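# Mount centrifuge rotor and knob, or flag expired rotor

## Task

The date is 11 July 2030. Read the use-by date for the rotor on the card attached to the centrifuge. If that date has not yet passed, lower the rotor onto the centrifuge drive until it is fully seated, then thread the knob onto the top of the shaft, turn it down until it meets the rotor, and tighten it firmly. If the date has passed, do not mount the rotor: leave it where it is and place the HOLD block on top of it. In either case the rotor must never be dropped.

## Robot and tools

Robot: two Doosan M1013 six-joint arms, left_arm and right_arm, each carrying a Robotiq 2F-85 two-finger gripper (opens to 85 mm) and a wrist camera. A fixed camera, cam_low, looks on from a stand behind the arms. Images: cam_low, cam_left_wrist, cam_right_wrist, each 896x504.

Frames. Scene frame: origin at table-top height midway between the nominal arm bases, +x out over the table, +z up, left_arm on the +y side (arm names do not match image sides). Real bases: left_arm at (-0.086, +0.509, 0) m, right_arm at (-0.006, -0.539, 0) m, each turned only slightly about z. Every hand position, orientation, velocity and wrist-camera pose in a result is given in that arm's own base frame. Fixed cameras and the table use the scene frame. Printed hand poses can be off by a few centimetres, more at long reach. In the gripper frame the fingers point along +z and close along y. end_effector_position is the midpoint between the pads when shut; closed fingertips reach about 19 mm past it. A block sticks out about 10 cm toward the gripper's +x.

The row. Every command row has 18 numbers: left_arm's 9 then right_arm's 9, always all 18 even if one arm stays put. For each arm: 6 absolute joint target angles in radians, in this order only: elbow, waist, wrist roll, forearm roll, wrist pitch, shoulder; then gripper position, force_limit, speed, each from -1 to 1. Ranges: elbow -2.792 to 2.792, all others -6.283 to 6.283 (real ends may differ by 0.010). Targets beyond a range are refused or clipped; a "joint sent to its limit" line reports clipping. Gripper position is absolute: +1 fully open, about -0.8 pads touching, -1 closes until blocked. force_limit and speed shape the grip: slow close (speed -1) gives about 30 N per pad at force_limit -1 up to 100 N at +1; faster closes from a wider start grip much harder (120 to 245 N). Pad speed is roughly 20, 85, 150 mm/s at -1, 0, +1. To leave a gripper unchanged, resend its last three numbers; 0 is a real command.

Tools.
execute_actions(actions, cameras): actions is a list; each action is a table of up to 15 rows, one per 1/30 s step; a short table repeats its last row. Each action lasts 0.5 s. An empty list returns state plus all images. cameras: list of names, ["all"] or [].
move(target, speed, blend, stop_force, zero, blocking, cameras): target is one 18-number row or a list of up to 15 rows, all absolute joint targets, sharing a 10 s budget. Joints of both arms travel in step, so the hand follows a curve and ignores obstacles. speed in rad/s for the joint with farthest to go, 0.01 to 3.92, default 0.5, one value or one per target. blend in rad rounds corners in a list (0 = stop at each). stop_force 10 to 80 N ends an arm's path when estimated push against its motion rises that much above its zero; use with low speed for touches; not valid with blocking=false; give every listed target the same gripper numbers. zero (default true) re-zeros before the move. blocking=false returns after about 0.5 s while the move runs; a new move replaces it. Result adds a move: line (done, off_target, moving, held, fault) and possibly limits=held.
wait(seconds 0 to 10): run with last commands held.
stop(): brakes a running move; fingers keep moving.
zoom_image(camera, region=[x0,y0,x1,y1]): pixel box of that camera's latest image, at most 504 by 504, origin top-left.
clear_fault(arm): clears a reported torque or force fault on left_arm or right_arm.
read_manual(section): licence texts only.
finished_scene(scene=1): ends the scene irreversibly.

Results. Joint positions, Joint velocities ("within noise" when still), Joint targets (what joints are driven toward now) per arm in the joint order above. Tool commands shows present gripper commands. object_status: 0 moving, 1 blocked while opening, 2 blocked while closing (a grip), 3 reached position or pads met. position_measured in counts: 3 open, 78 about 60 mm, 130 about 40 mm, 180 about 20 mm, 230 pads together. Joint torques, External joint torques (outside load estimate, includes held weight), Flange force along gripper axes; these carry noise and may read "no reading". "joint command not followed" means the clearance check between arms altered steps. MOTOR HOT warns of overheating.

Limits and cautions. Joint targets lead measured angles by a bounded amount and joint speeds are capped (2.09, 3.14, 3.93 rad/s), so far moves take several actions. A torque fault (elbow 140, wrist joints 39.6, waist/shoulder 299 N m) or 144 N outside force stops the arm until clear_fault. The arms are stiff: aiming even slightly past a firm contact can fault. Holding loads or staying outstretched heats motors and can brake an arm for 30 to 60 s. Never let the grippers squeeze or bump each other. Do not drop the rotor, slam, hit fixed or heavy objects, push hard, or grip hard on a part still resting on something. Anything falling off the table or left off it fails the job. Loose objects may occasionally be nudged. The scene keeps running while the driver thinks.

Each tool is called after "Request:" as name(argument=value, ...) on one line, values as JSON.

## Session

Request:
execute_actions(actions=[])

Scene clock: 0.00 s.
left_arm: end_effector_position=(+0.7685, -0.4895, +0.3064) position_measured=3 object_status=3 end_effector_quat_wxyz=(+0.053, +0.901, +0.179, +0.393) | right_arm: end_effector_position=(+0.2323, +0.2007, +0.1322) position_measured=3 object_status=3 end_effector_quat_wxyz=(+0.034, +0.840, -0.537, +0.066)
Joint names: [elbow, waist, wrist roll, forearm roll, wrist pitch, shoulder]
Joint positions: left_arm=[1.584 -0.778 1.433 0.891 0.771 0.393] | right_arm=[2.435 0.737 -1.16 -0.18 0.95 -0.205]
Joint velocities: within noise
Joint torques (N m): no reading
External joint torques (N m): no reading
Flange force (N): no reading
Joint targets: left_arm=[1.584 -0.778 1.433 0.891 0.771 0.393] | right_arm=[2.435 0.737 -1.160 -0.180 0.950 -0.205]
Tool commands: left_gripper/position=+1.0 left_gripper/force_limit=+1.0 left_gripper/speed=+1.0 right_gripper/position=+1.0 right_gripper/force_limit=+1.0 right_gripper/speed=+1.0

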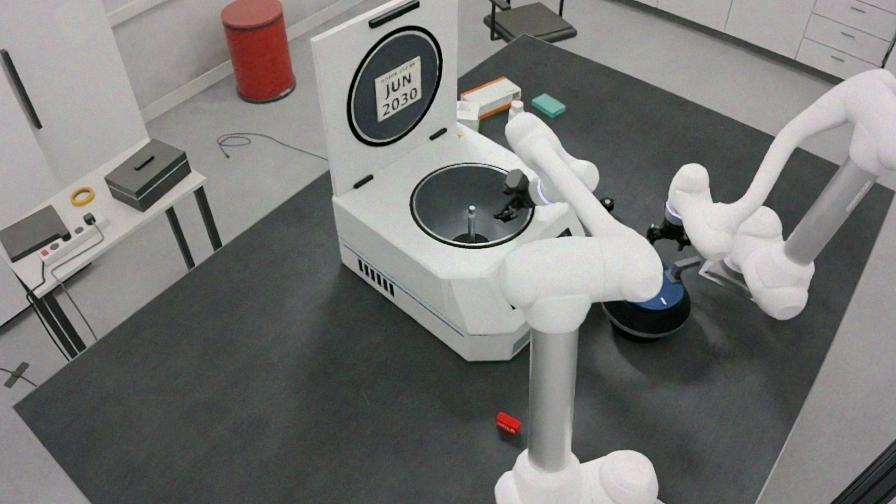

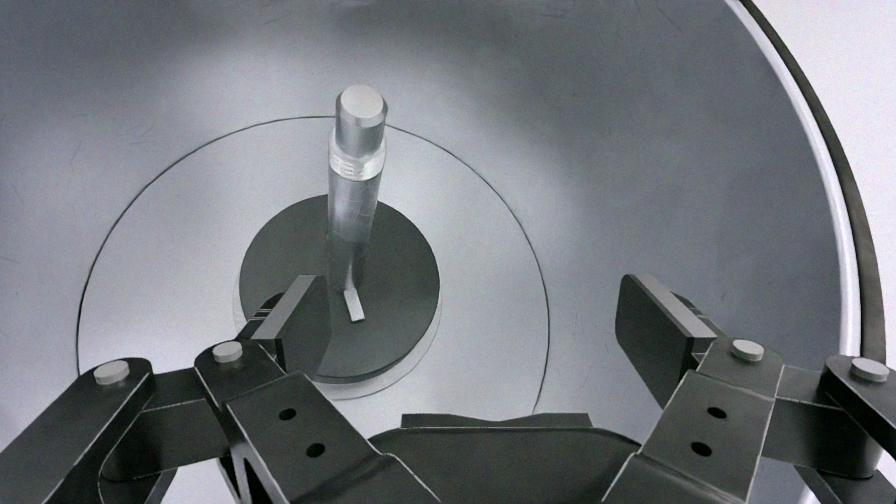

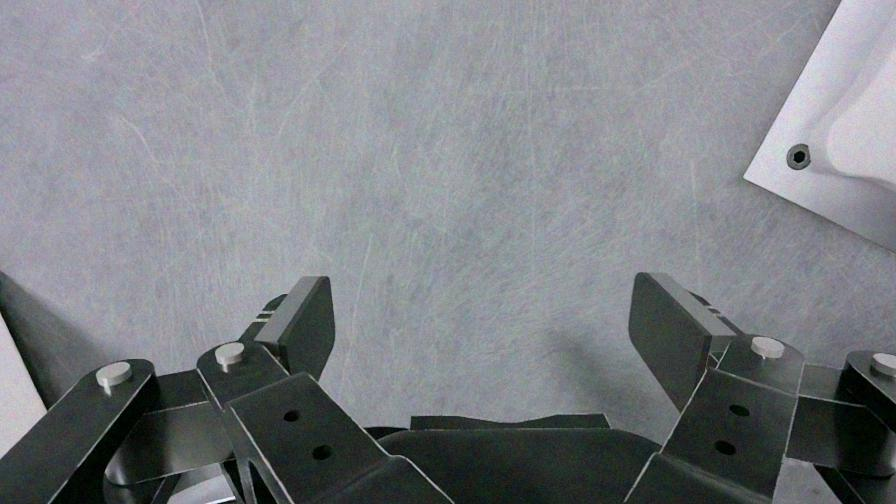

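Request:
zoom_image(camera="cam_low", region=[340, 20, 460, 140])

Request:
zoom_image(camera="cam_low", region=[480, 220, 760, 440])

Request:
zoom_image(camera="cam_low", region=[440, 60, 620, 180])

Scaled by 4.200 from the camera's 896x504 image, which has a finer 1280x720 frame.

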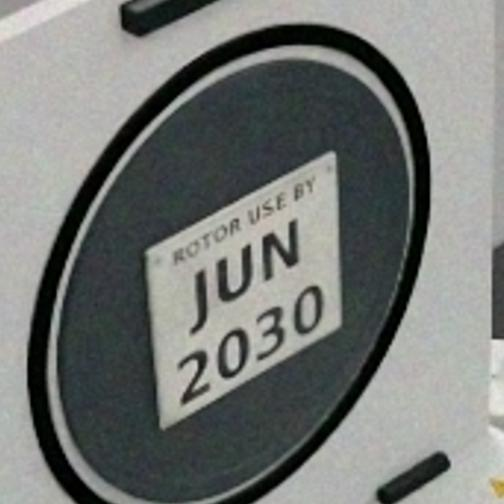

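Scaled by 1.800 from the camera's 896x504 image, which has a finer 1280x720 frame.

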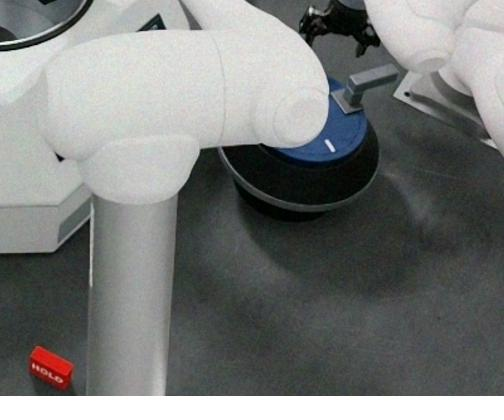

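Scaled by 2.800 from the camera's 896x504 image, which has a finer 1280x720 frame.

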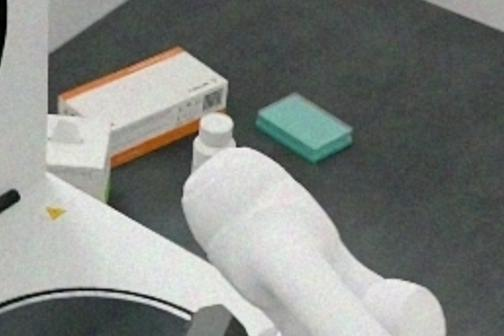

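Request:
move(target=[[1.584,-0.778,1.433,0.891,0.771,0.0,1,1,1,2.435,0.737,-1.16,-0.18,0.95,-0.205,1,1,1],[2.21,-0.181,-0.4,0,1.174,-0.2425,1,1,1,2.435,0.737,-1.16,-0.18,0.95,-0.205,1,1,1]], speed=1.0, blend=0.15, cameras=["all"])

Scene clock: 36.53 s.
left_arm: end_effector_position=(+0.3670, -0.0321, +0.2500) position_measured=3 object_status=3 end_effector_quat_wxyz=(+0.000, -0.109, +0.994, +0.000) | right_arm: end_effector_position=(+0.2323, +0.2007, +0.1320) position_measured=3 object_status=3 end_effector_quat_wxyz=(+0.034, +0.840, -0.537, +0.066)
Joint names: [elbow, waist, wrist roll, forearm roll, wrist pitch, shoulder]
Joint positions: left_arm=[2.21 -0.181 -0.4 0 1.174 -0.242] | right_arm=[2.435 0.737 -1.16 -0.18 0.95 -0.205]
Joint torques (N m): left_arm=[-38.95 -0.59 0.21 3.27 -0.04 -12.31] | right_arm=[-34.1 -2.8 -0.29 2.77 0.26 -13.83]
External joint torques (N m): left_arm=[-0.73 0.61 -0.21 0.75 0.09 -1.83] | right_arm=[0.85 2.63 0.29 0.25 -0.12 2.48]
Flange force (N): left_arm=[1.9 1.8 -2.6] | right_arm=[-10.9 -0.7 3.6]
Joint targets: left_arm=[2.210 -0.181 -0.400 0.000 1.174 -0.242] | right_arm=[2.435 0.737 -1.160 -0.180 0.950 -0.205]
move: done
camera_calibration:
cam_left_wrist: T_world_to_cam=[[-0.226095, 0.974001, 0.0142417, 0.115495], [0.909237, 0.20577, 0.361867, -0.403354], [0.349528, 0.0947653, -0.932121, 0.234626], [0, 0, 0, 1]] pos_world=[0.310849, -0.0517287, 0.363015]
cam_right_wrist: T_world_to_cam=[[-0.916649, -0.399417, -0.014855, 0.300863], [-0.394997, 0.899571, 0.186412, -0.0939298], [-0.0610928, 0.176742, -0.982359, 0.238516], [0, 0, 0, 1]] pos_world=[0.253255, 0.162511, 0.256287]

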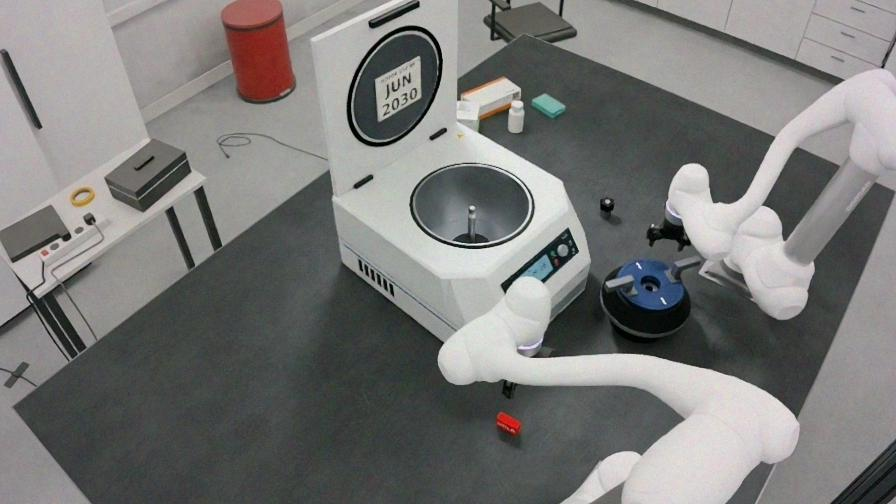

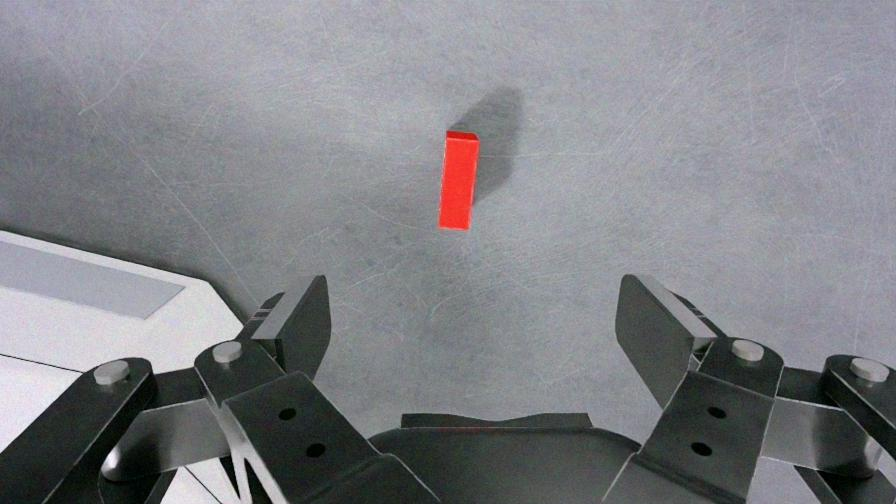

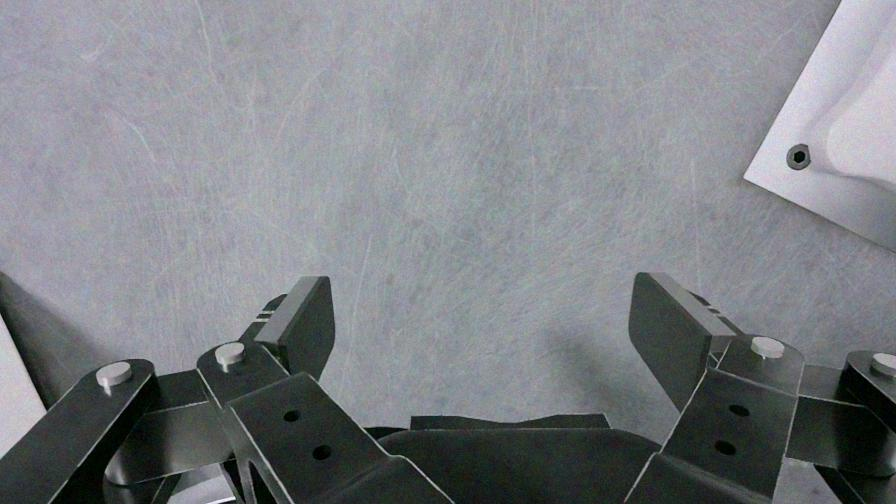

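Request:
move(target=[[2.372,-0.1514,-0.301,0,0.8155,-0.0459,1,1,1,2.435,0.737,-1.16,-0.18,1.35,-0.6,1,1,1],[2.372,-0.1514,-0.301,0,0.8155,-0.0459,1,1,1,2.435,-0.1,-1.16,-0.18,1.35,-0.6,1,1,1]], speed=1.0, cameras=["cam_left_wrist","cam_low"])

Scene clock: 58.80 s.
left_arm: end_effector_position=(+0.3794, -0.0230, +0.1003) position_measured=3 object_status=3 end_effector_quat_wxyz=(+0.000, -0.075, +0.997, +0.000) | right_arm: end_effector_position=(+0.1757, -0.0336, +0.2345) position_measured=3 object_status=3 end_effector_quat_wxyz=(-0.069, -0.522, +0.848, -0.058)
Joint names: [elbow, waist, wrist roll, forearm roll, wrist pitch, shoulder]
Joint positions: left_arm=[2.372 -0.151 -0.301 0 0.815 -0.046] | right_arm=[2.435 -0.1 -1.16 -0.18 1.35 -0.6]
Joint torques (N m): left_arm=[-30.56 -0.54 0.25 2.53 -0.02 -24.35] | right_arm=[-42.02 -1.71 -0.28 3.38 0.29 16.2]
External joint torques (N m): left_arm=[-0.71 0.6 -0.25 0.65 0.08 -1.94] | right_arm=[1.16 1.5 0.28 0.23 -0.15 2.37]
Flange force (N): left_arm=[1.9 1.3 -4.0] | right_arm=[0.0 0.0 0.0]
Joint targets: left_arm=[2.372 -0.151 -0.301 0.000 0.815 -0.046] | right_arm=[2.435 -0.100 -1.160 -0.180 1.350 -0.600]
move: done
camera_calibration:
cam_left_wrist: T_world_to_cam=[[-0.158084, 0.987323, 0.0142136, 0.0859919], [0.921371, 0.142317, 0.361693, -0.368389], [0.355086, 0.0702737, -0.932189, 0.0872065], [0, 0, 0, 1]] pos_world=[0.322051, -0.0386022, 0.213315]
Images, in order (width x height): cam_low 896x504, cam_left_wrist 896x504.

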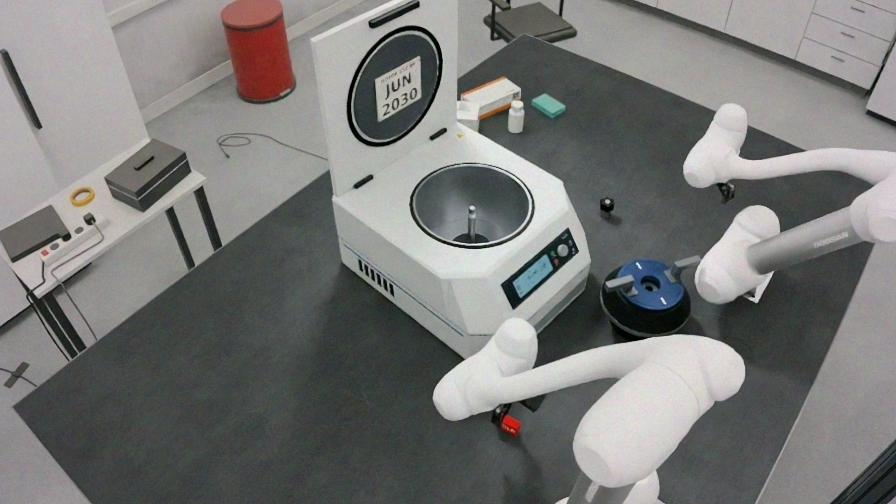

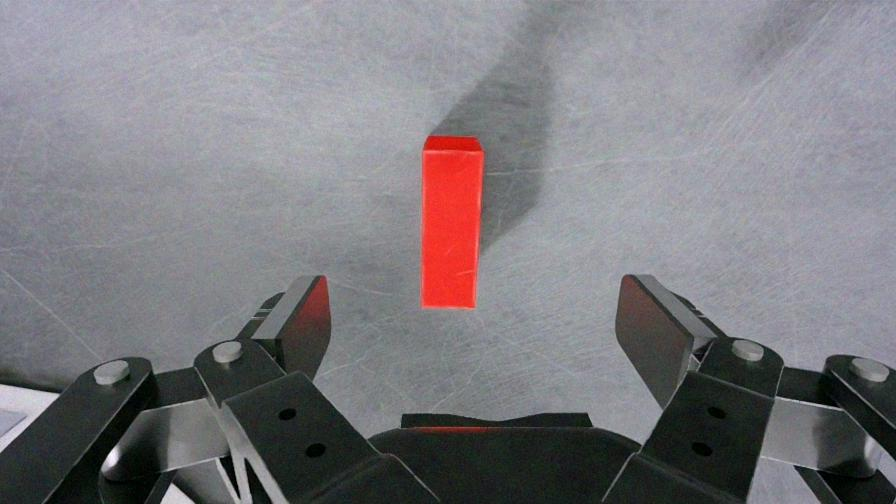

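Request:
move(target=[2.4341,-0.1679,-0.308,0,0.6132,0.0943,1,1,1,2.435,-0.1,-1.16,-0.18,1.35,-0.6,1,1,1], speed=0.3, cameras=["cam_left_wrist"])

Request:
execute_actions(actions=[[[2.4341,-0.1679,-0.308,0,0.6132,0.0943,-1,-0.8,-1,2.435,-0.1,-1.16,-0.18,1.35,-0.6,1,1,1]],[[2.4341,-0.1679,-0.308,0,0.6132,0.0943,-1,-0.8,-1,2.435,-0.1,-1.16,-0.18,1.35,-0.6,1,1,1]],[[2.4341,-0.1679,-0.308,0,0.6132,0.0943,-1,-0.8,-1,2.435,-0.1,-1.16,-0.18,1.35,-0.6,1,1,1]],[[2.4341,-0.1679,-0.308,0,0.6132,0.0943,-1,-0.8,-1,2.435,-0.1,-1.16,-0.18,1.35,-0.6,1,1,1]],[[2.4341,-0.1679,-0.308,0,0.6132,0.0943,-1,-0.8,-1,2.435,-0.1,-1.16,-0.18,1.35,-0.6,1,1,1]],[[2.4341,-0.1679,-0.308,0,0.6132,0.0943,-1,-0.8,-1,2.435,-0.1,-1.16,-0.18,1.35,-0.6,1,1,1]],[[2.4341,-0.1679,-0.308,0,0.6132,0.0943,-1,-0.8,-1,2.435,-0.1,-1.16,-0.18,1.35,-0.6,1,1,1]]], cameras=["cam_left_wrist"])

Request:
zoom_image(camera="cam_left_wrist", region=[250, 50, 700, 450])

Scene clock: 73.50 s.
left_arm: end_effector_position=(+0.3805, -0.0295, +0.0242) position_measured=3 object_status=3 end_effector_quat_wxyz=(+0.000, -0.070, +0.998, +0.000) | right_arm: end_effector_position=(+0.1757, -0.0336, +0.2345) position_measured=3 object_status=3 end_effector_quat_wxyz=(-0.069, -0.522, +0.848, -0.058)
Joint names: [elbow, waist, wrist roll, forearm roll, wrist pitch, shoulder]
Joint positions: left_arm=[2.434 -0.168 -0.308 0 0.613 0.094] | right_arm=[2.435 -0.1 -1.16 -0.18 1.35 -0.6]
Joint torques (N m): left_arm=[-24.17 -0.4 0.21 1.87 -0.07 -33] | right_arm=[-41.84 -2.79 -0.24 3.37 0.33 16.27]
External joint torques (N m): left_arm=[-0.59 0.43 -0.21 0.65 0.13 -1.44] | right_arm=[0.99 2.62 0.24 0.23 -0.19 2.17]
Flange force (N): left_arm=[0.8 0.8 -3.7] | right_arm=[0.0 0.0 0.0]
Joint targets: left_arm=[2.434 -0.168 -0.308 0.000 0.613 0.094] | right_arm=[2.435 -0.100 -1.160 -0.180 1.350 -0.600]
move: done
camera_calibration:
cam_left_wrist: T_world_to_cam=[[-0.148601, 0.988795, 0.0142398, 0.0901642], [0.922652, 0.13345, 0.361806, -0.34171], [0.355852, 0.0669032, -0.932145, 0.0160555], [0, 0, 0, 1]] pos_world=[0.322965, -0.0446267, 0.137315]
Images, in order (width x height): cam_left_wrist 896x504.

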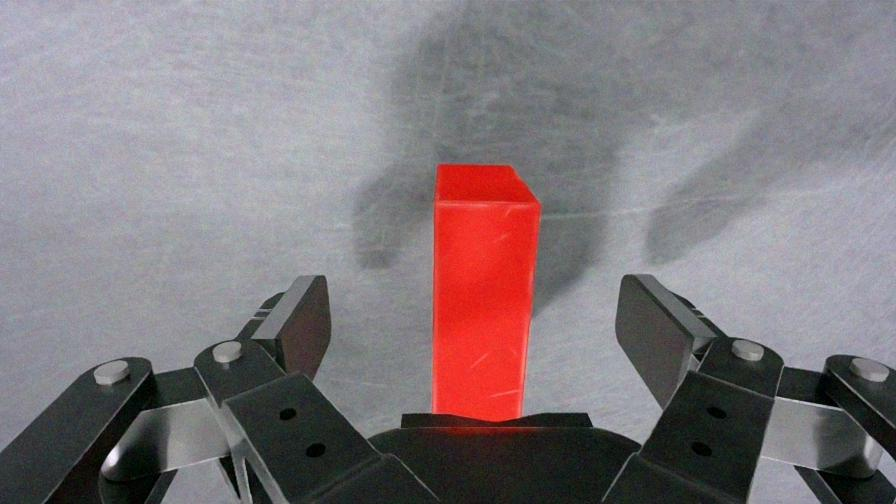

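Scene clock: 77.20 s.
left_arm: end_effector_position=(+0.3805, -0.0295, +0.0242) position_measured=176 object_status=2 end_effector_quat_wxyz=(+0.000, -0.070, +0.998, +0.000) | right_arm: end_effector_position=(+0.1757, -0.0336, +0.2345) position_measured=3 object_status=3 end_effector_quat_wxyz=(-0.069, -0.522, +0.848, -0.058)
Joint names: [elbow, waist, wrist roll, forearm roll, wrist pitch, shoulder]
Joint positions: left_arm=[2.434 -0.168 -0.308 0 0.613 0.094] | right_arm=[2.435 -0.1 -1.16 -0.18 1.35 -0.6]
Joint torques (N m): left_arm=[-19.63 -0.18 0.16 1.75 -0.07 -27.43] | right_arm=[-41.88 -2.81 -0.28 3.39 0.29 15.93]
External joint torques (N m): left_arm=[-5.09 0.24 -0.16 0.76 0.13 -7.04] | right_arm=[1.01 2.68 0.28 0.21 -0.15 2.33]
External joint torques at the end of the 3rd action: left_arm=[-0.56 0.48 -0.21 0.64 0.1 -1.82] | right_arm=[1.11 2.59 0.26 0.22 -0.17 2.08]
External joint torques at the end of the 4th action: left_arm=[-0.58 0.41 -0.2 0.68 0.12 -1.58] | right_arm=[0.98 2.71 0.29 0.17 -0.17 2.26]
External joint torques at the end of the 5th action: left_arm=[-0.63 0.32 -0.21 0.66 0.09 -1.56] | right_arm=[1.05 2.51 0.28 0.2 -0.16 2.23]
External joint torques at the end of the 6th action: left_arm=[-0.67 0.37 -0.22 0.64 0.09 -1.67] | right_arm=[1.02 2.69 0.29 0.2 -0.17 2.38]
Flange force (N): left_arm=[1.3 0.5 -18.3] | right_arm=[0.0 0.0 0.0]
Flange force at the end of the 3rd action (N): left_arm=[1.4 1.0 -4.4] | right_arm=[0.0 0.0 0.0]
Flange force at the end of the 4th action (N): left_arm=[1.1 0.8 -3.9] | right_arm=[0.0 0.0 0.0]
Flange force at the end of the 5th action (N): left_arm=[1.0 0.5 -3.9] | right_arm=[0.0 0.0 0.0]
Flange force at the end of the 6th action (N): left_arm=[1.1 0.7 -4.1] | right_arm=[0.0 0.0 0.0]
Joint targets: left_arm=[2.434 -0.168 -0.308 0.000 0.613 0.094] | right_arm=[2.435 -0.100 -1.160 -0.180 1.350 -0.600]
camera_calibration:
cam_left_wrist: T_world_to_cam=[[-0.148605, 0.988794, 0.0142538, 0.0901648], [0.922685, 0.133455, 0.36172, -0.341672], [0.355764, 0.0669051, -0.932178, 0.0159951], [0, 0, 0, 1]] pos_world=[0.322965, -0.0446266, 0.137215]
Images, in order (width x height): cam_left_wrist 896x504.

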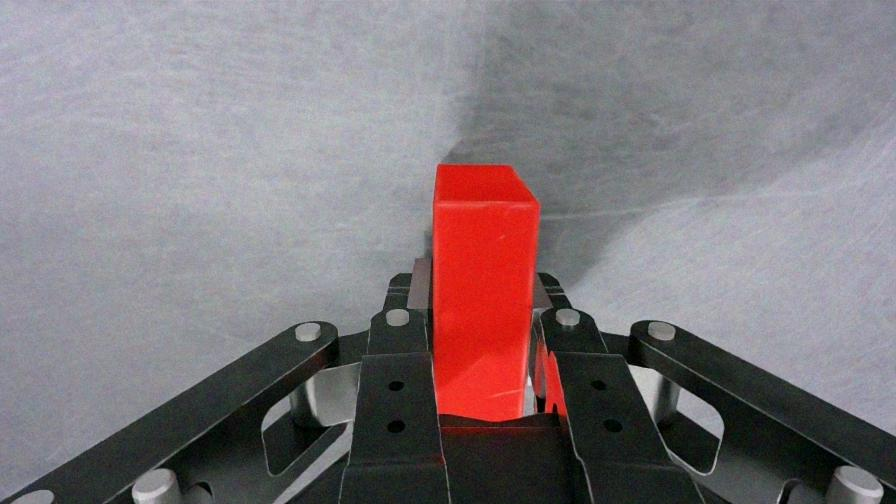

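Scaled by 1.120 from the camera's 896x504 image, which has a finer 1280x720 frame.

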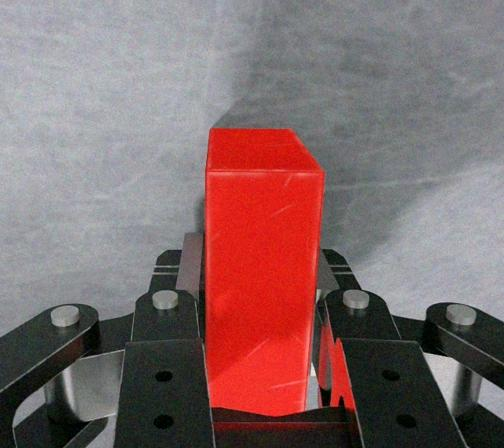

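Request:
zoom_image(camera="cam_left_wrist", region=[0, 0, 4, 4])

Request:
move(target=[2.30,-0.1679,-0.308,0,0.87,-0.03,-1,-0.8,-1,2.435,-0.1,-1.16,-0.18,1.35,-0.6,1,1,1], speed=0.4, cameras=["cam_low"])

Request:
zoom_image(camera="cam_low", region=[580, 180, 720, 360])

Scaled by 126.000 from the camera's 896x504 image, which has a finer 1280x720 frame.

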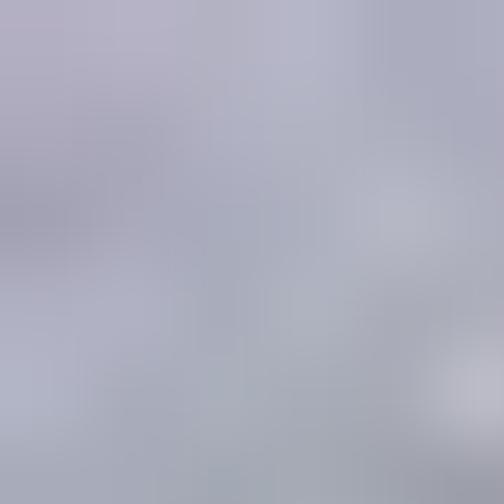

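Scene clock: 83.63 s.
left_arm: end_effector_position=(+0.4097, -0.0345, +0.1240) position_measured=176 object_status=2 end_effector_quat_wxyz=(+0.001, -0.070, +0.998, +0.000) | right_arm: end_effector_position=(+0.1757, -0.0336, +0.2345) position_measured=3 object_status=3 end_effector_quat_wxyz=(-0.069, -0.522, +0.848, -0.058)
Joint names: [elbow, waist, wrist roll, forearm roll, wrist pitch, shoulder]
Joint positions: left_arm=[2.3 -0.168 -0.308 0 0.87 -0.03] | right_arm=[2.435 -0.1 -1.16 -0.18 1.35 -0.6]
Joint torques (N m): left_arm=[-32.51 -0.32 0.2 2.66 -0.09 -28.02] | right_arm=[-41.89 -2.79 -0.3 3.39 0.29 16.07]
External joint torques (N m): left_arm=[-0.32 0.38 -0.2 0.67 0.15 -1.51] | right_arm=[1.05 2.6 0.3 0.22 -0.14 2.53]
Flange force (N): left_arm=[1.8 0.9 -2.8] | right_arm=[0.0 0.0 0.0]
Joint targets: left_arm=[2.300 -0.168 -0.308 0.000 0.870 -0.030] | right_arm=[2.435 -0.100 -1.160 -0.180 1.350 -0.600]
move: done
Images, in order (width x height): cam_low 896x504.

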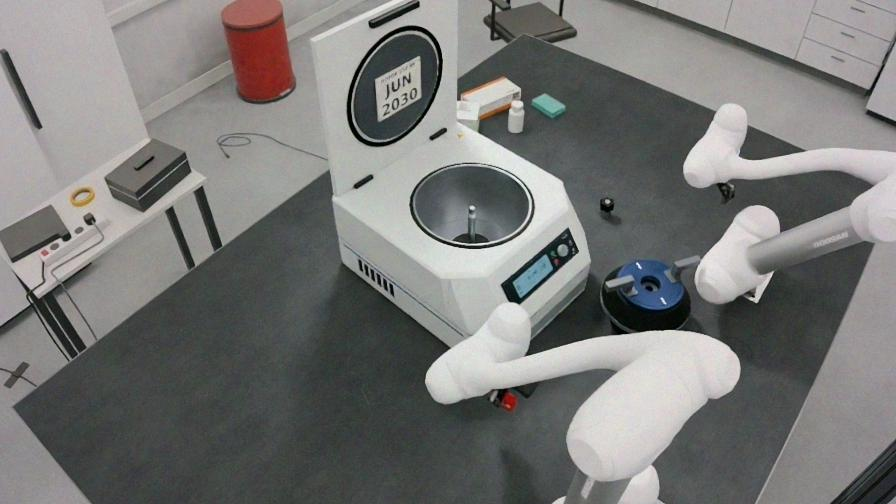

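Scaled by 2.800 from the camera's 896x504 image, which has a finer 1280x720 frame.

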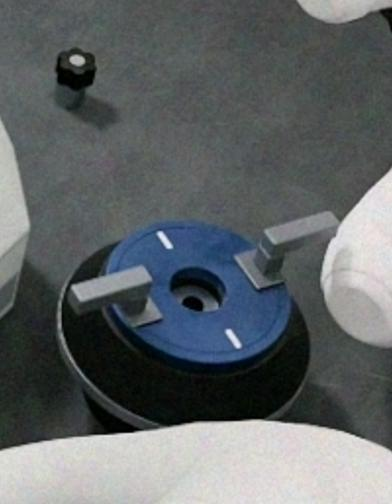

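Request:
move(target=[[2.0813,-0.1679,-0.308,0,1.258,-0.198,-1,-0.8,-1,2.435,-0.1,-1.16,-0.18,1.35,-0.6,1,1,1],[1.7487,-1.1236,0.944,0,1.2479,0.145,-1,-0.8,-1,2.435,-0.1,-1.16,-0.18,1.35,-0.6,1,1,1]], speed=0.8, blend=0.1, cameras=["cam_low","cam_left_wrist"])

Scene clock: 98.70 s.
left_arm: end_effector_position=(+0.2991, -0.5438, +0.3003) position_measured=176 object_status=2 end_effector_quat_wxyz=(+0.000, +0.859, +0.512, +0.000) | right_arm: end_effector_position=(+0.1757, -0.0336, +0.2345) position_measured=3 object_status=3 end_effector_quat_wxyz=(-0.069, -0.522, +0.848, -0.058)
Joint names: [elbow, waist, wrist roll, forearm roll, wrist pitch, shoulder]
Joint positions: left_arm=[1.749 -1.123 0.944 0 1.248 0.145] | right_arm=[2.435 -0.1 -1.16 -0.18 1.35 -0.6]
Joint torques (N m): left_arm=[-40.1 0.7 0.22 3.47 -0.05 -54.95] | right_arm=[-41.92 -2.75 -0.3 3.38 0.33 16]
External joint torques (N m): left_arm=[-0.52 -0.44 -0.22 0.73 0.1 -1.14] | right_arm=[1.08 2.58 0.3 0.22 -0.18 2.54]
Flange force (N): left_arm=[-0.4 -1.3 -1.4] | right_arm=[0.0 0.0 0.0]
Joint targets: left_arm=[1.749 -1.124 0.944 0.000 1.248 0.145] | right_arm=[2.435 -0.100 -1.160 -0.180 1.350 -0.600]
move: done
camera_calibration:
cam_left_wrist: T_world_to_cam=[[0.883371, -0.468457, 0.0142791, -0.5185], [-0.441323, -0.821176, 0.361808, -0.409006], [-0.157766, -0.325913, -0.932143, 0.276706], [0, 0, 0, 1]] pos_world=[0.321179, -0.488579, 0.413315]
Images, in order (width x height): cam_low 896x504, cam_left_wrist 896x504.

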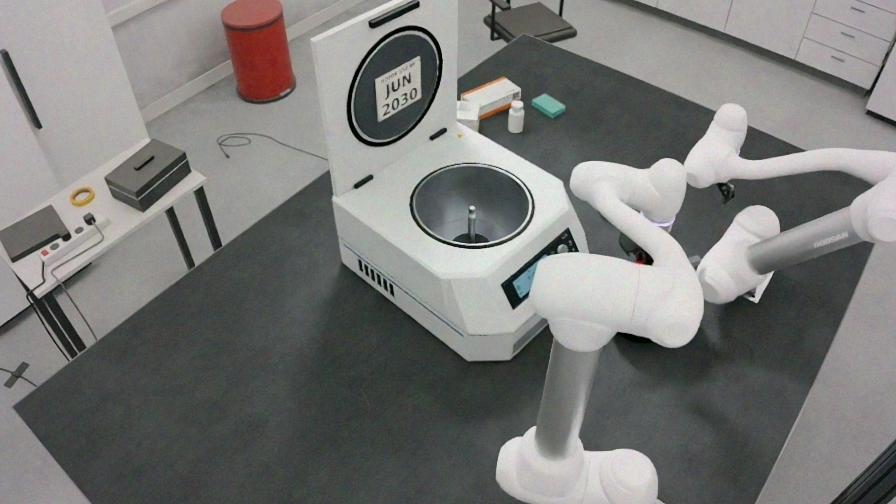

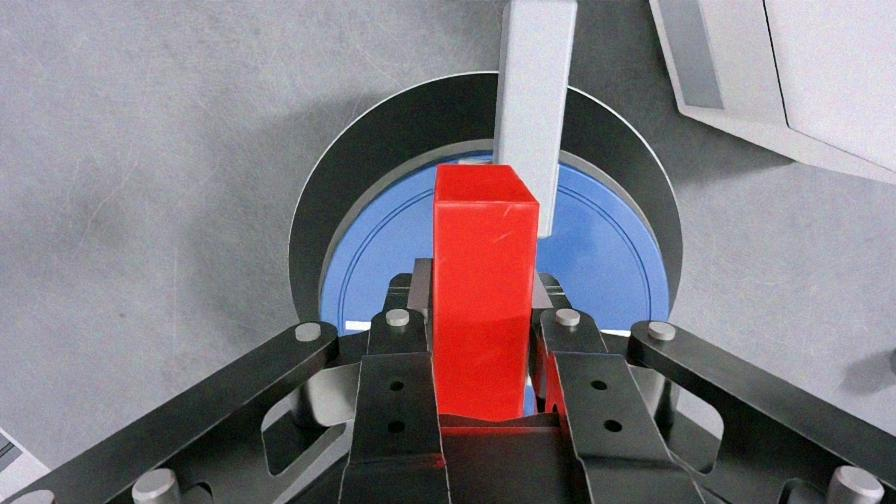

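Request:
move(target=[1.6209,-1.0553,1.0123,0,1.4582,0.0625,-1,-0.8,-1,2.435,-0.1,-1.16,-0.18,1.35,-0.6,1,1,1], speed=0.5, cameras=["cam_left_wrist"])

Scene clock: 112.50 s.
left_arm: end_effector_position=(+0.3229, -0.5000, +0.4200) position_measured=176 object_status=2 end_effector_quat_wxyz=(+0.000, +0.859, +0.512, +0.000) | right_arm: end_effector_position=(+0.1757, -0.0336, +0.2345) position_measured=3 object_status=3 end_effector_quat_wxyz=(-0.069, -0.522, +0.848, -0.058)
Joint names: [elbow, waist, wrist roll, forearm roll, wrist pitch, shoulder]
Joint positions: left_arm=[1.621 -1.055 1.012 0 1.458 0.063] | right_arm=[2.435 -0.1 -1.16 -0.18 1.35 -0.6]
Joint torques (N m): left_arm=[-42.37 -0.36 0.22 3.65 -0.03 -47.96] | right_arm=[-41.92 -2.45 -0.26 3.41 0.31 16.13]
External joint torques (N m): left_arm=[-0.35 0.5 -0.21 0.77 0.07 -1.51] | right_arm=[1.03 2.26 0.26 0.19 -0.16 2.28]
Flange force (N): left_arm=[1.3 -1.3 -1.0] | right_arm=[0.0 0.0 0.0]
Joint targets: left_arm=[1.621 -1.055 1.012 0.000 1.458 0.062] | right_arm=[2.435 -0.100 -1.160 -0.180 1.350 -0.600]
move: done
camera_calibration:
cam_left_wrist: T_world_to_cam=[[0.883303, -0.468589, 0.0141398, -0.520676], [-0.441425, -0.821184, 0.361663, -0.405734], [-0.15786, -0.3257, -0.932202, 0.406471], [0, 0, 0, 1]] pos_world=[0.344979, -0.444778, 0.533015]
Images, in order (width x height): cam_left_wrist 896x504.

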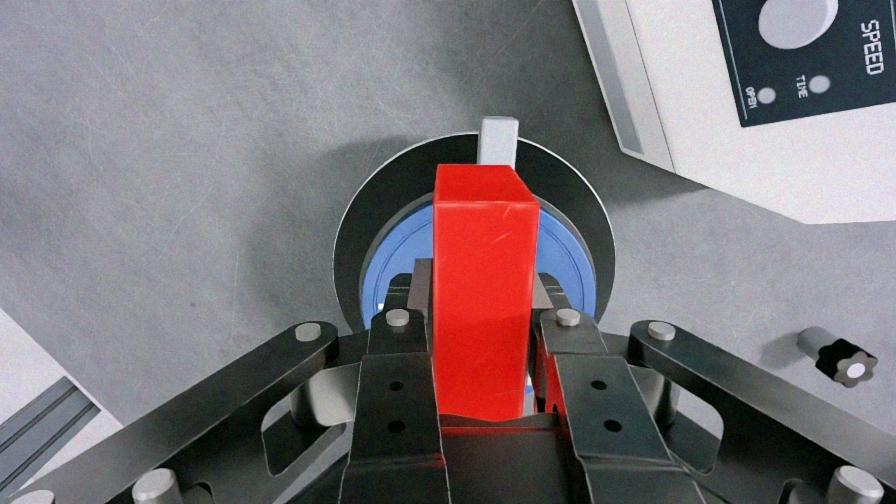

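Request:
move(target=[1.809,-1.2675,0.8,0,1.1336,0.199,-1,-0.8,-1,2.435,-0.1,-1.16,-0.18,1.35,-0.6,1,1,1], speed=0.5, cameras=["cam_left_wrist","cam_low"])

Request:
zoom_image(camera="cam_low", region=[580, 180, 720, 360])

Scene clock: 134.27 s.
left_arm: end_effector_position=(+0.2208, -0.5900, +0.2353) position_measured=176 object_status=2 end_effector_quat_wxyz=(+0.000, +0.859, +0.512, +0.000) | right_arm: end_effector_position=(+0.1757, -0.0336, +0.2345) position_measured=3 object_status=3 end_effector_quat_wxyz=(-0.069, -0.522, +0.848, -0.058)
Joint names: [elbow, waist, wrist roll, forearm roll, wrist pitch, shoulder]
Joint positions: left_arm=[1.809 -1.267 0.8 0 1.134 0.199] | right_arm=[2.435 -0.1 -1.16 -0.18 1.35 -0.6]
Joint torques (N m): left_arm=[-38.39 -0.3 0.21 3.3 0.05 -59.01] | right_arm=[-41.89 -2.54 -0.27 3.37 0.3 16.22]
External joint torques (N m): left_arm=[-0.25 0.74 -0.21 0.7 0.01 -0.87] | right_arm=[1.01 2.42 0.27 0.23 -0.15 2.07]
Flange force (N): left_arm=[1.1 0.0 -0.9] | right_arm=[0.0 0.0 0.0]
Joint targets: left_arm=[1.809 -1.267 0.800 0.000 1.134 0.199] | right_arm=[2.435 -0.100 -1.160 -0.180 1.350 -0.600]
move: done
camera_calibration:
cam_left_wrist: T_world_to_cam=[[0.883418, -0.468368, 0.0142919, -0.469969], [-0.441231, -0.821191, 0.361885, -0.457958], [-0.157759, -0.326002, -0.932113, 0.188679], [0, 0, 0, 1]] pos_world=[0.242879, -0.534679, 0.348315]
Images, in order (width x height): cam_low 896x504, cam_left_wrist 896x504.

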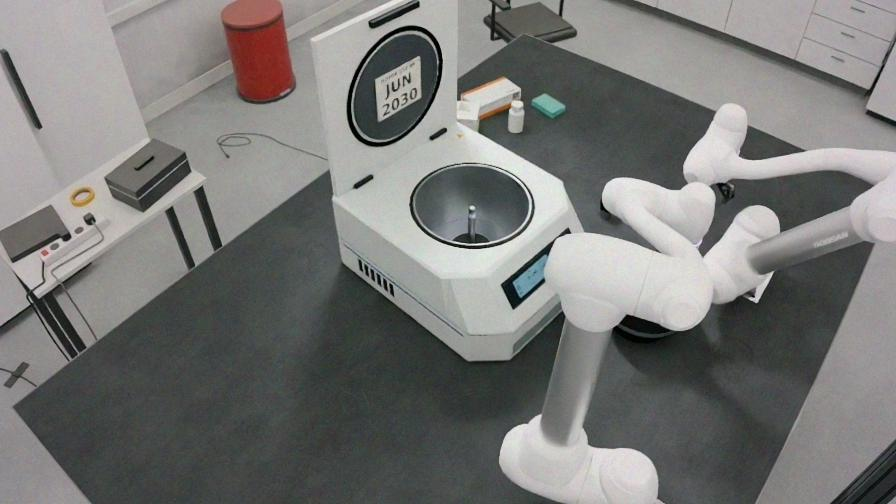

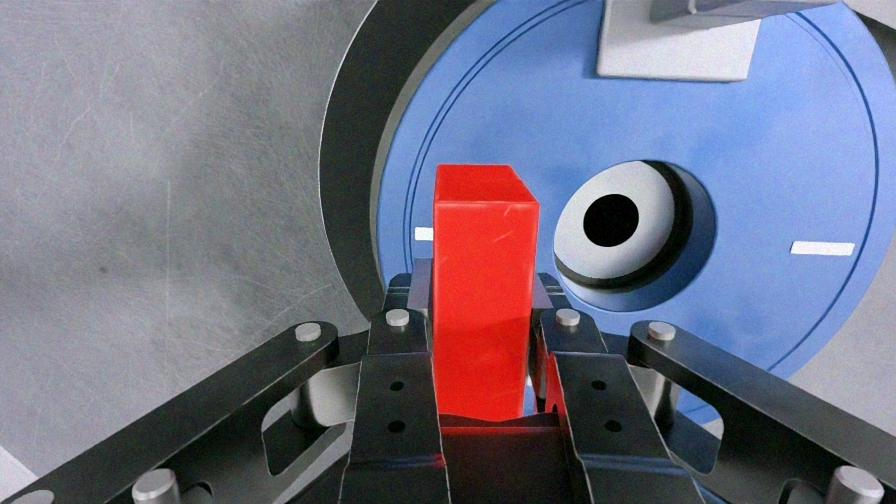

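Scaled by 2.800 from the camera's 896x504 image, which has a finer 1280x720 frame.

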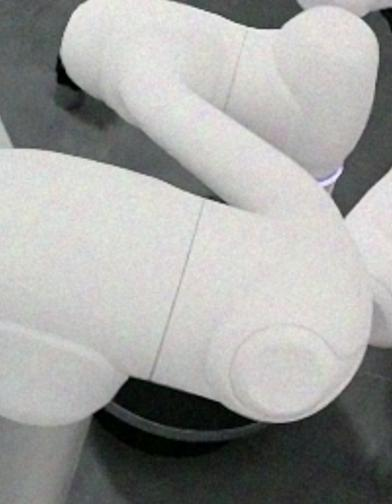

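Request:
move(target=[[1.8471,-1.2675,0.8,0,1.068,0.2265,-1,-0.8,-1,2.435,-0.1,-1.16,-0.18,1.35,-0.6,1,1,1],[1.8607,-1.2675,0.8,0,1.0431,0.2378,-1,-0.8,-1,2.435,-0.1,-1.16,-0.18,1.35,-0.6,1,1,1]], speed=[0.08,0.02], stop_force=12, cameras=["cam_left_wrist"])

Scene clock: 139.73 s.
left_arm: end_effector_position=(+0.2209, -0.5903, +0.2024) position_measured=176 object_status=2 end_effector_quat_wxyz=(+0.000, +0.859, +0.512, +0.000) | right_arm: end_effector_position=(+0.1757, -0.0336, +0.2345) position_measured=3 object_status=3 end_effector_quat_wxyz=(-0.069, -0.522, +0.848, -0.058)
Joint names: [elbow, waist, wrist roll, forearm roll, wrist pitch, shoulder]
Joint positions: left_arm=[1.843 -1.268 0.8 0 1.074 0.224] | right_arm=[2.435 -0.1 -1.16 -0.18 1.35 -0.6]
Joint torques (N m): left_arm=[-22.98 0.58 0.23 3.58 -0.92 -39.75] | right_arm=[-42 -2.73 -0.27 3.38 0.32 16.07]
External joint torques (N m): left_arm=[-14.75 -0.25 -0.23 0.32 0.97 -21.73] | right_arm=[1.16 2.56 0.27 0.22 -0.17 2.47]
Flange force (N): left_arm=[1.9 -3.4 -34.0] | right_arm=[0.0 0.0 0.0]
Joint targets: left_arm=[1.843 -1.268 0.800 0.000 1.074 0.224] | right_arm=[2.435 -0.100 -1.160 -0.180 1.350 -0.600]
move: contact (left_arm); path passed 0 of 2 targets; left_arm: the wrist pitch is farthest, 0.031 rad from its target
camera_calibration:
cam_left_wrist: T_world_to_cam=[[0.883348, -0.468492, 0.0145408, -0.469767], [-0.441403, -0.821034, 0.36203, -0.446219], [-0.15767, -0.326217, -0.932053, 0.15776], [0, 0, 0, 1]] pos_world=[0.242879, -0.53498, 0.315416]
Images, in order (width x height): cam_left_wrist 896x504.

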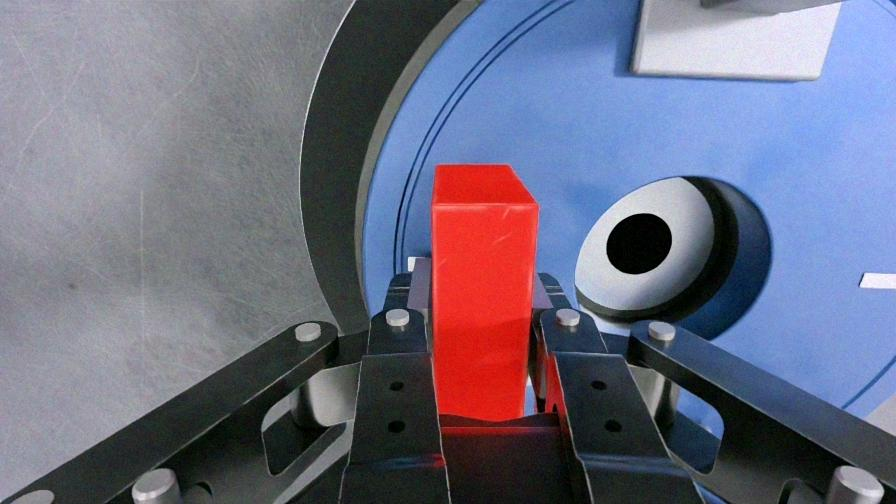

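Request:
move(target=[1.842,-1.2675,0.8,0,1.0757,0.2233,-1,-0.8,-1,2.435,-0.1,-1.16,-0.18,1.35,-0.6,1,1,1], speed=0.02)

Request:
execute_actions(actions=[[[1.842,-1.2675,0.8,0,1.0757,0.2233,0.15,-0.8,-1,2.435,-0.1,-1.16,-0.18,1.35,-0.6,1,1,1]],[[1.842,-1.2675,0.8,0,1.0757,0.2233,0.15,-0.8,-1,2.435,-0.1,-1.16,-0.18,1.35,-0.6,1,1,1]],[[1.842,-1.2675,0.8,0,1.0757,0.2233,0.15,-0.8,-1,2.435,-0.1,-1.16,-0.18,1.35,-0.6,1,1,1]]], cameras=["cam_left_wrist"])

Scene clock: 144.67 s.
left_arm: end_effector_position=(+0.2209, -0.5905, +0.2034) position_measured=176 object_status=2 end_effector_quat_wxyz=(+0.000, +0.859, +0.512, +0.000) | right_arm: end_effector_position=(+0.1757, -0.0336, +0.2345) position_measured=3 object_status=3 end_effector_quat_wxyz=(-0.069, -0.522, +0.848, -0.058)
Joint names: [elbow, waist, wrist roll, forearm roll, wrist pitch, shoulder]
Joint positions: left_arm=[1.842 -1.268 0.8 0 1.076 0.223] | right_arm=[2.435 -0.1 -1.16 -0.18 1.35 -0.6]
Joint torques (N m): left_arm=[-37.08 -0.26 0.18 3.18 -0.06 -59.72] | right_arm=[-41.83 -2.4 -0.27 3.4 0.31 16.12]
External joint torques (N m): left_arm=[-0.59 0.48 -0.18 0.72 0.11 -1.58] | right_arm=[0.95 2.25 0.27 0.21 -0.17 2.36]
Flange force (N): left_arm=[1.1 -0.5 -2.1] | right_arm=[0.0 0.0 0.0]
Joint targets: left_arm=[1.842 -1.267 0.800 0.000 1.076 0.223] | right_arm=[2.435 -0.100 -1.160 -0.180 1.350 -0.600]
move: done

Scene clock: 146.37 s.
left_arm: end_effector_position=(+0.2209, -0.5905, +0.2034) position_measured=110 object_status=3 end_effector_quat_wxyz=(+0.000, +0.859, +0.512, +0.000) | right_arm: end_effector_position=(+0.1757, -0.0336, +0.2345) position_measured=3 object_status=3 end_effector_quat_wxyz=(-0.069, -0.522, +0.848, -0.058)
Joint names: [elbow, waist, wrist roll, forearm roll, wrist pitch, shoulder]
Joint positions: left_arm=[1.842 -1.267 0.8 0 1.076 0.223] | right_arm=[2.435 -0.1 -1.16 -0.18 1.35 -0.6]
Joint torques (N m): left_arm=[-37.16 -0.21 0.24 3.21 -0.07 -60.08] | right_arm=[-41.97 -2.69 -0.3 3.4 0.32 16.32]
External joint torques (N m): left_arm=[-0.56 0.46 -0.24 0.69 0.13 -1.28] | right_arm=[1.09 2.57 0.3 0.21 -0.17 1.99]
External joint torques at the end of the 1st action: left_arm=[-0.64 0.41 -0.2 0.7 0.11 -1.34] | right_arm=[1.12 2.76 0.27 0.24 -0.12 2.28]
External joint torques at the end of the 2nd action: left_arm=[-0.69 0.51 -0.21 0.71 0.1 -1.24] | right_arm=[0.93 2.56 0.26 0.2 -0.15 2.04]
Flange force (N): left_arm=[0.8 -0.3 -1.8] | right_arm=[0.0 0.0 0.0]
Flange force at the end of the 1st action (N): left_arm=[0.7 -0.3 -1.9] | right_arm=[0.0 0.0 0.0]
Flange force at the end of the 2nd action (N): left_arm=[0.7 0.0 -1.9] | right_arm=[0.0 0.0 0.0]
Joint targets: left_arm=[1.842 -1.267 0.800 0.000 1.076 0.223] | right_arm=[2.435 -0.100 -1.160 -0.180 1.350 -0.600]
camera_calibration:
cam_left_wrist: T_world_to_cam=[[0.883356, -0.468472, 0.0147279, -0.470015], [-0.441426, -0.820973, 0.362142, -0.446698], [-0.157562, -0.326402, -0.932006, 0.158503], [0, 0, 0, 1]] pos_world=[0.24298, -0.53518, 0.316416]
Images, in order (width x height): cam_left_wrist 896x504.

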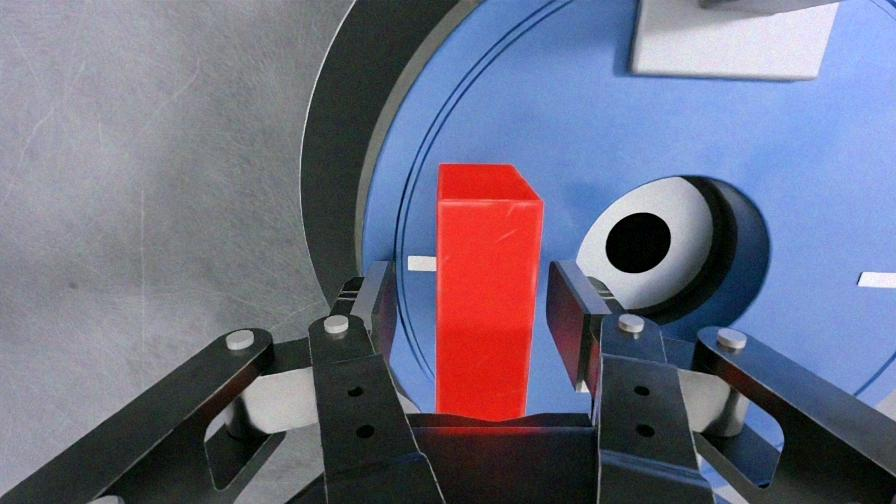

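Released and stable. Retreat upward, then away.

Request:
move(target=[[1.809,-1.2675,0.8,0,1.1336,0.199,0.15,-0.8,-1,2.435,-0.1,-1.16,-0.18,1.35,-0.6,1,1,1],[1.6209,-1.0553,1.0123,0,1.4582,0.0625,0.15,-0.8,-1,2.435,-0.1,-1.16,-0.18,1.35,-0.6,1,1,1],[2.0813,-0.3,0.944,0,1.258,-0.198,0.15,-0.8,-1,2.435,-0.1,-1.16,-0.18,1.35,-0.6,1,1,1]], speed=[0.15,0.6,0.8], blend=[0.01,0.1,0], cameras=["cam_low"])

Request:
zoom_image(camera="cam_low", region=[580, 180, 720, 360])

Scene clock: 151.00 s.
left_arm: end_effector_position=(+0.4020, -0.0883, +0.3002) position_measured=110 object_status=3 end_effector_quat_wxyz=(+0.000, +0.583, +0.813, +0.000) | right_arm: end_effector_position=(+0.1757, -0.0336, +0.2345) position_measured=3 object_status=3 end_effector_quat_wxyz=(-0.069, -0.522, +0.848, -0.058)
Joint names: [elbow, waist, wrist roll, forearm roll, wrist pitch, shoulder]
Joint positions: left_arm=[2.081 -0.3 0.944 0 1.258 -0.198] | right_arm=[2.435 -0.1 -1.16 -0.18 1.35 -0.6]
Joint torques (N m): left_arm=[-40.4 -0.19 0.21 3.5 -0.08 -18.25] | right_arm=[-41.99 -2.69 -0.29 3.4 0.32 16.4]
External joint torques (N m): left_arm=[-0.5 0.28 -0.21 0.73 0.11 -1.79] | right_arm=[1.14 2.53 0.29 0.2 -0.17 1.99]
Flange force (N): left_arm=[1.4 -2.1 -2.0] | right_arm=[0.0 0.0 0.0]
Joint targets: left_arm=[2.081 -0.300 0.944 0.000 1.258 -0.198] | right_arm=[2.435 -0.100 -1.160 -0.180 1.350 -0.600]
move: done
Images, in order (width x height): cam_low 896x504.

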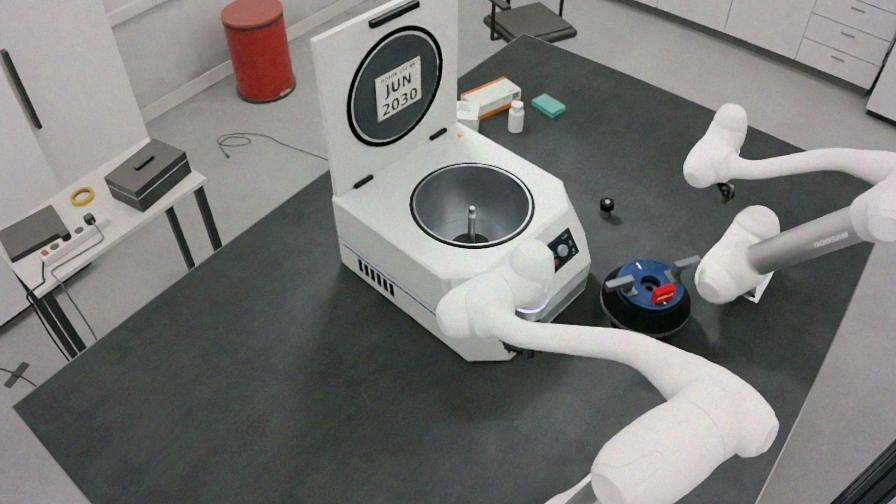

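Scaled by 2.800 from the camera's 896x504 image, which has a finer 1280x720 frame.

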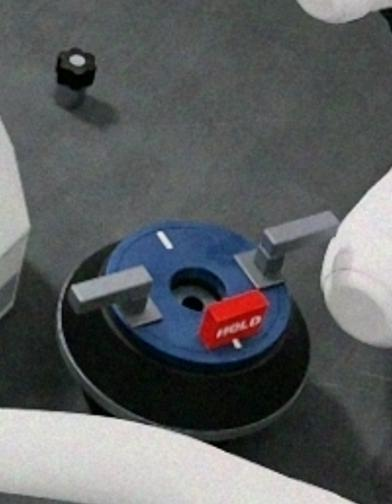

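Request:
finished_scene()

The scene is finished: the task was done.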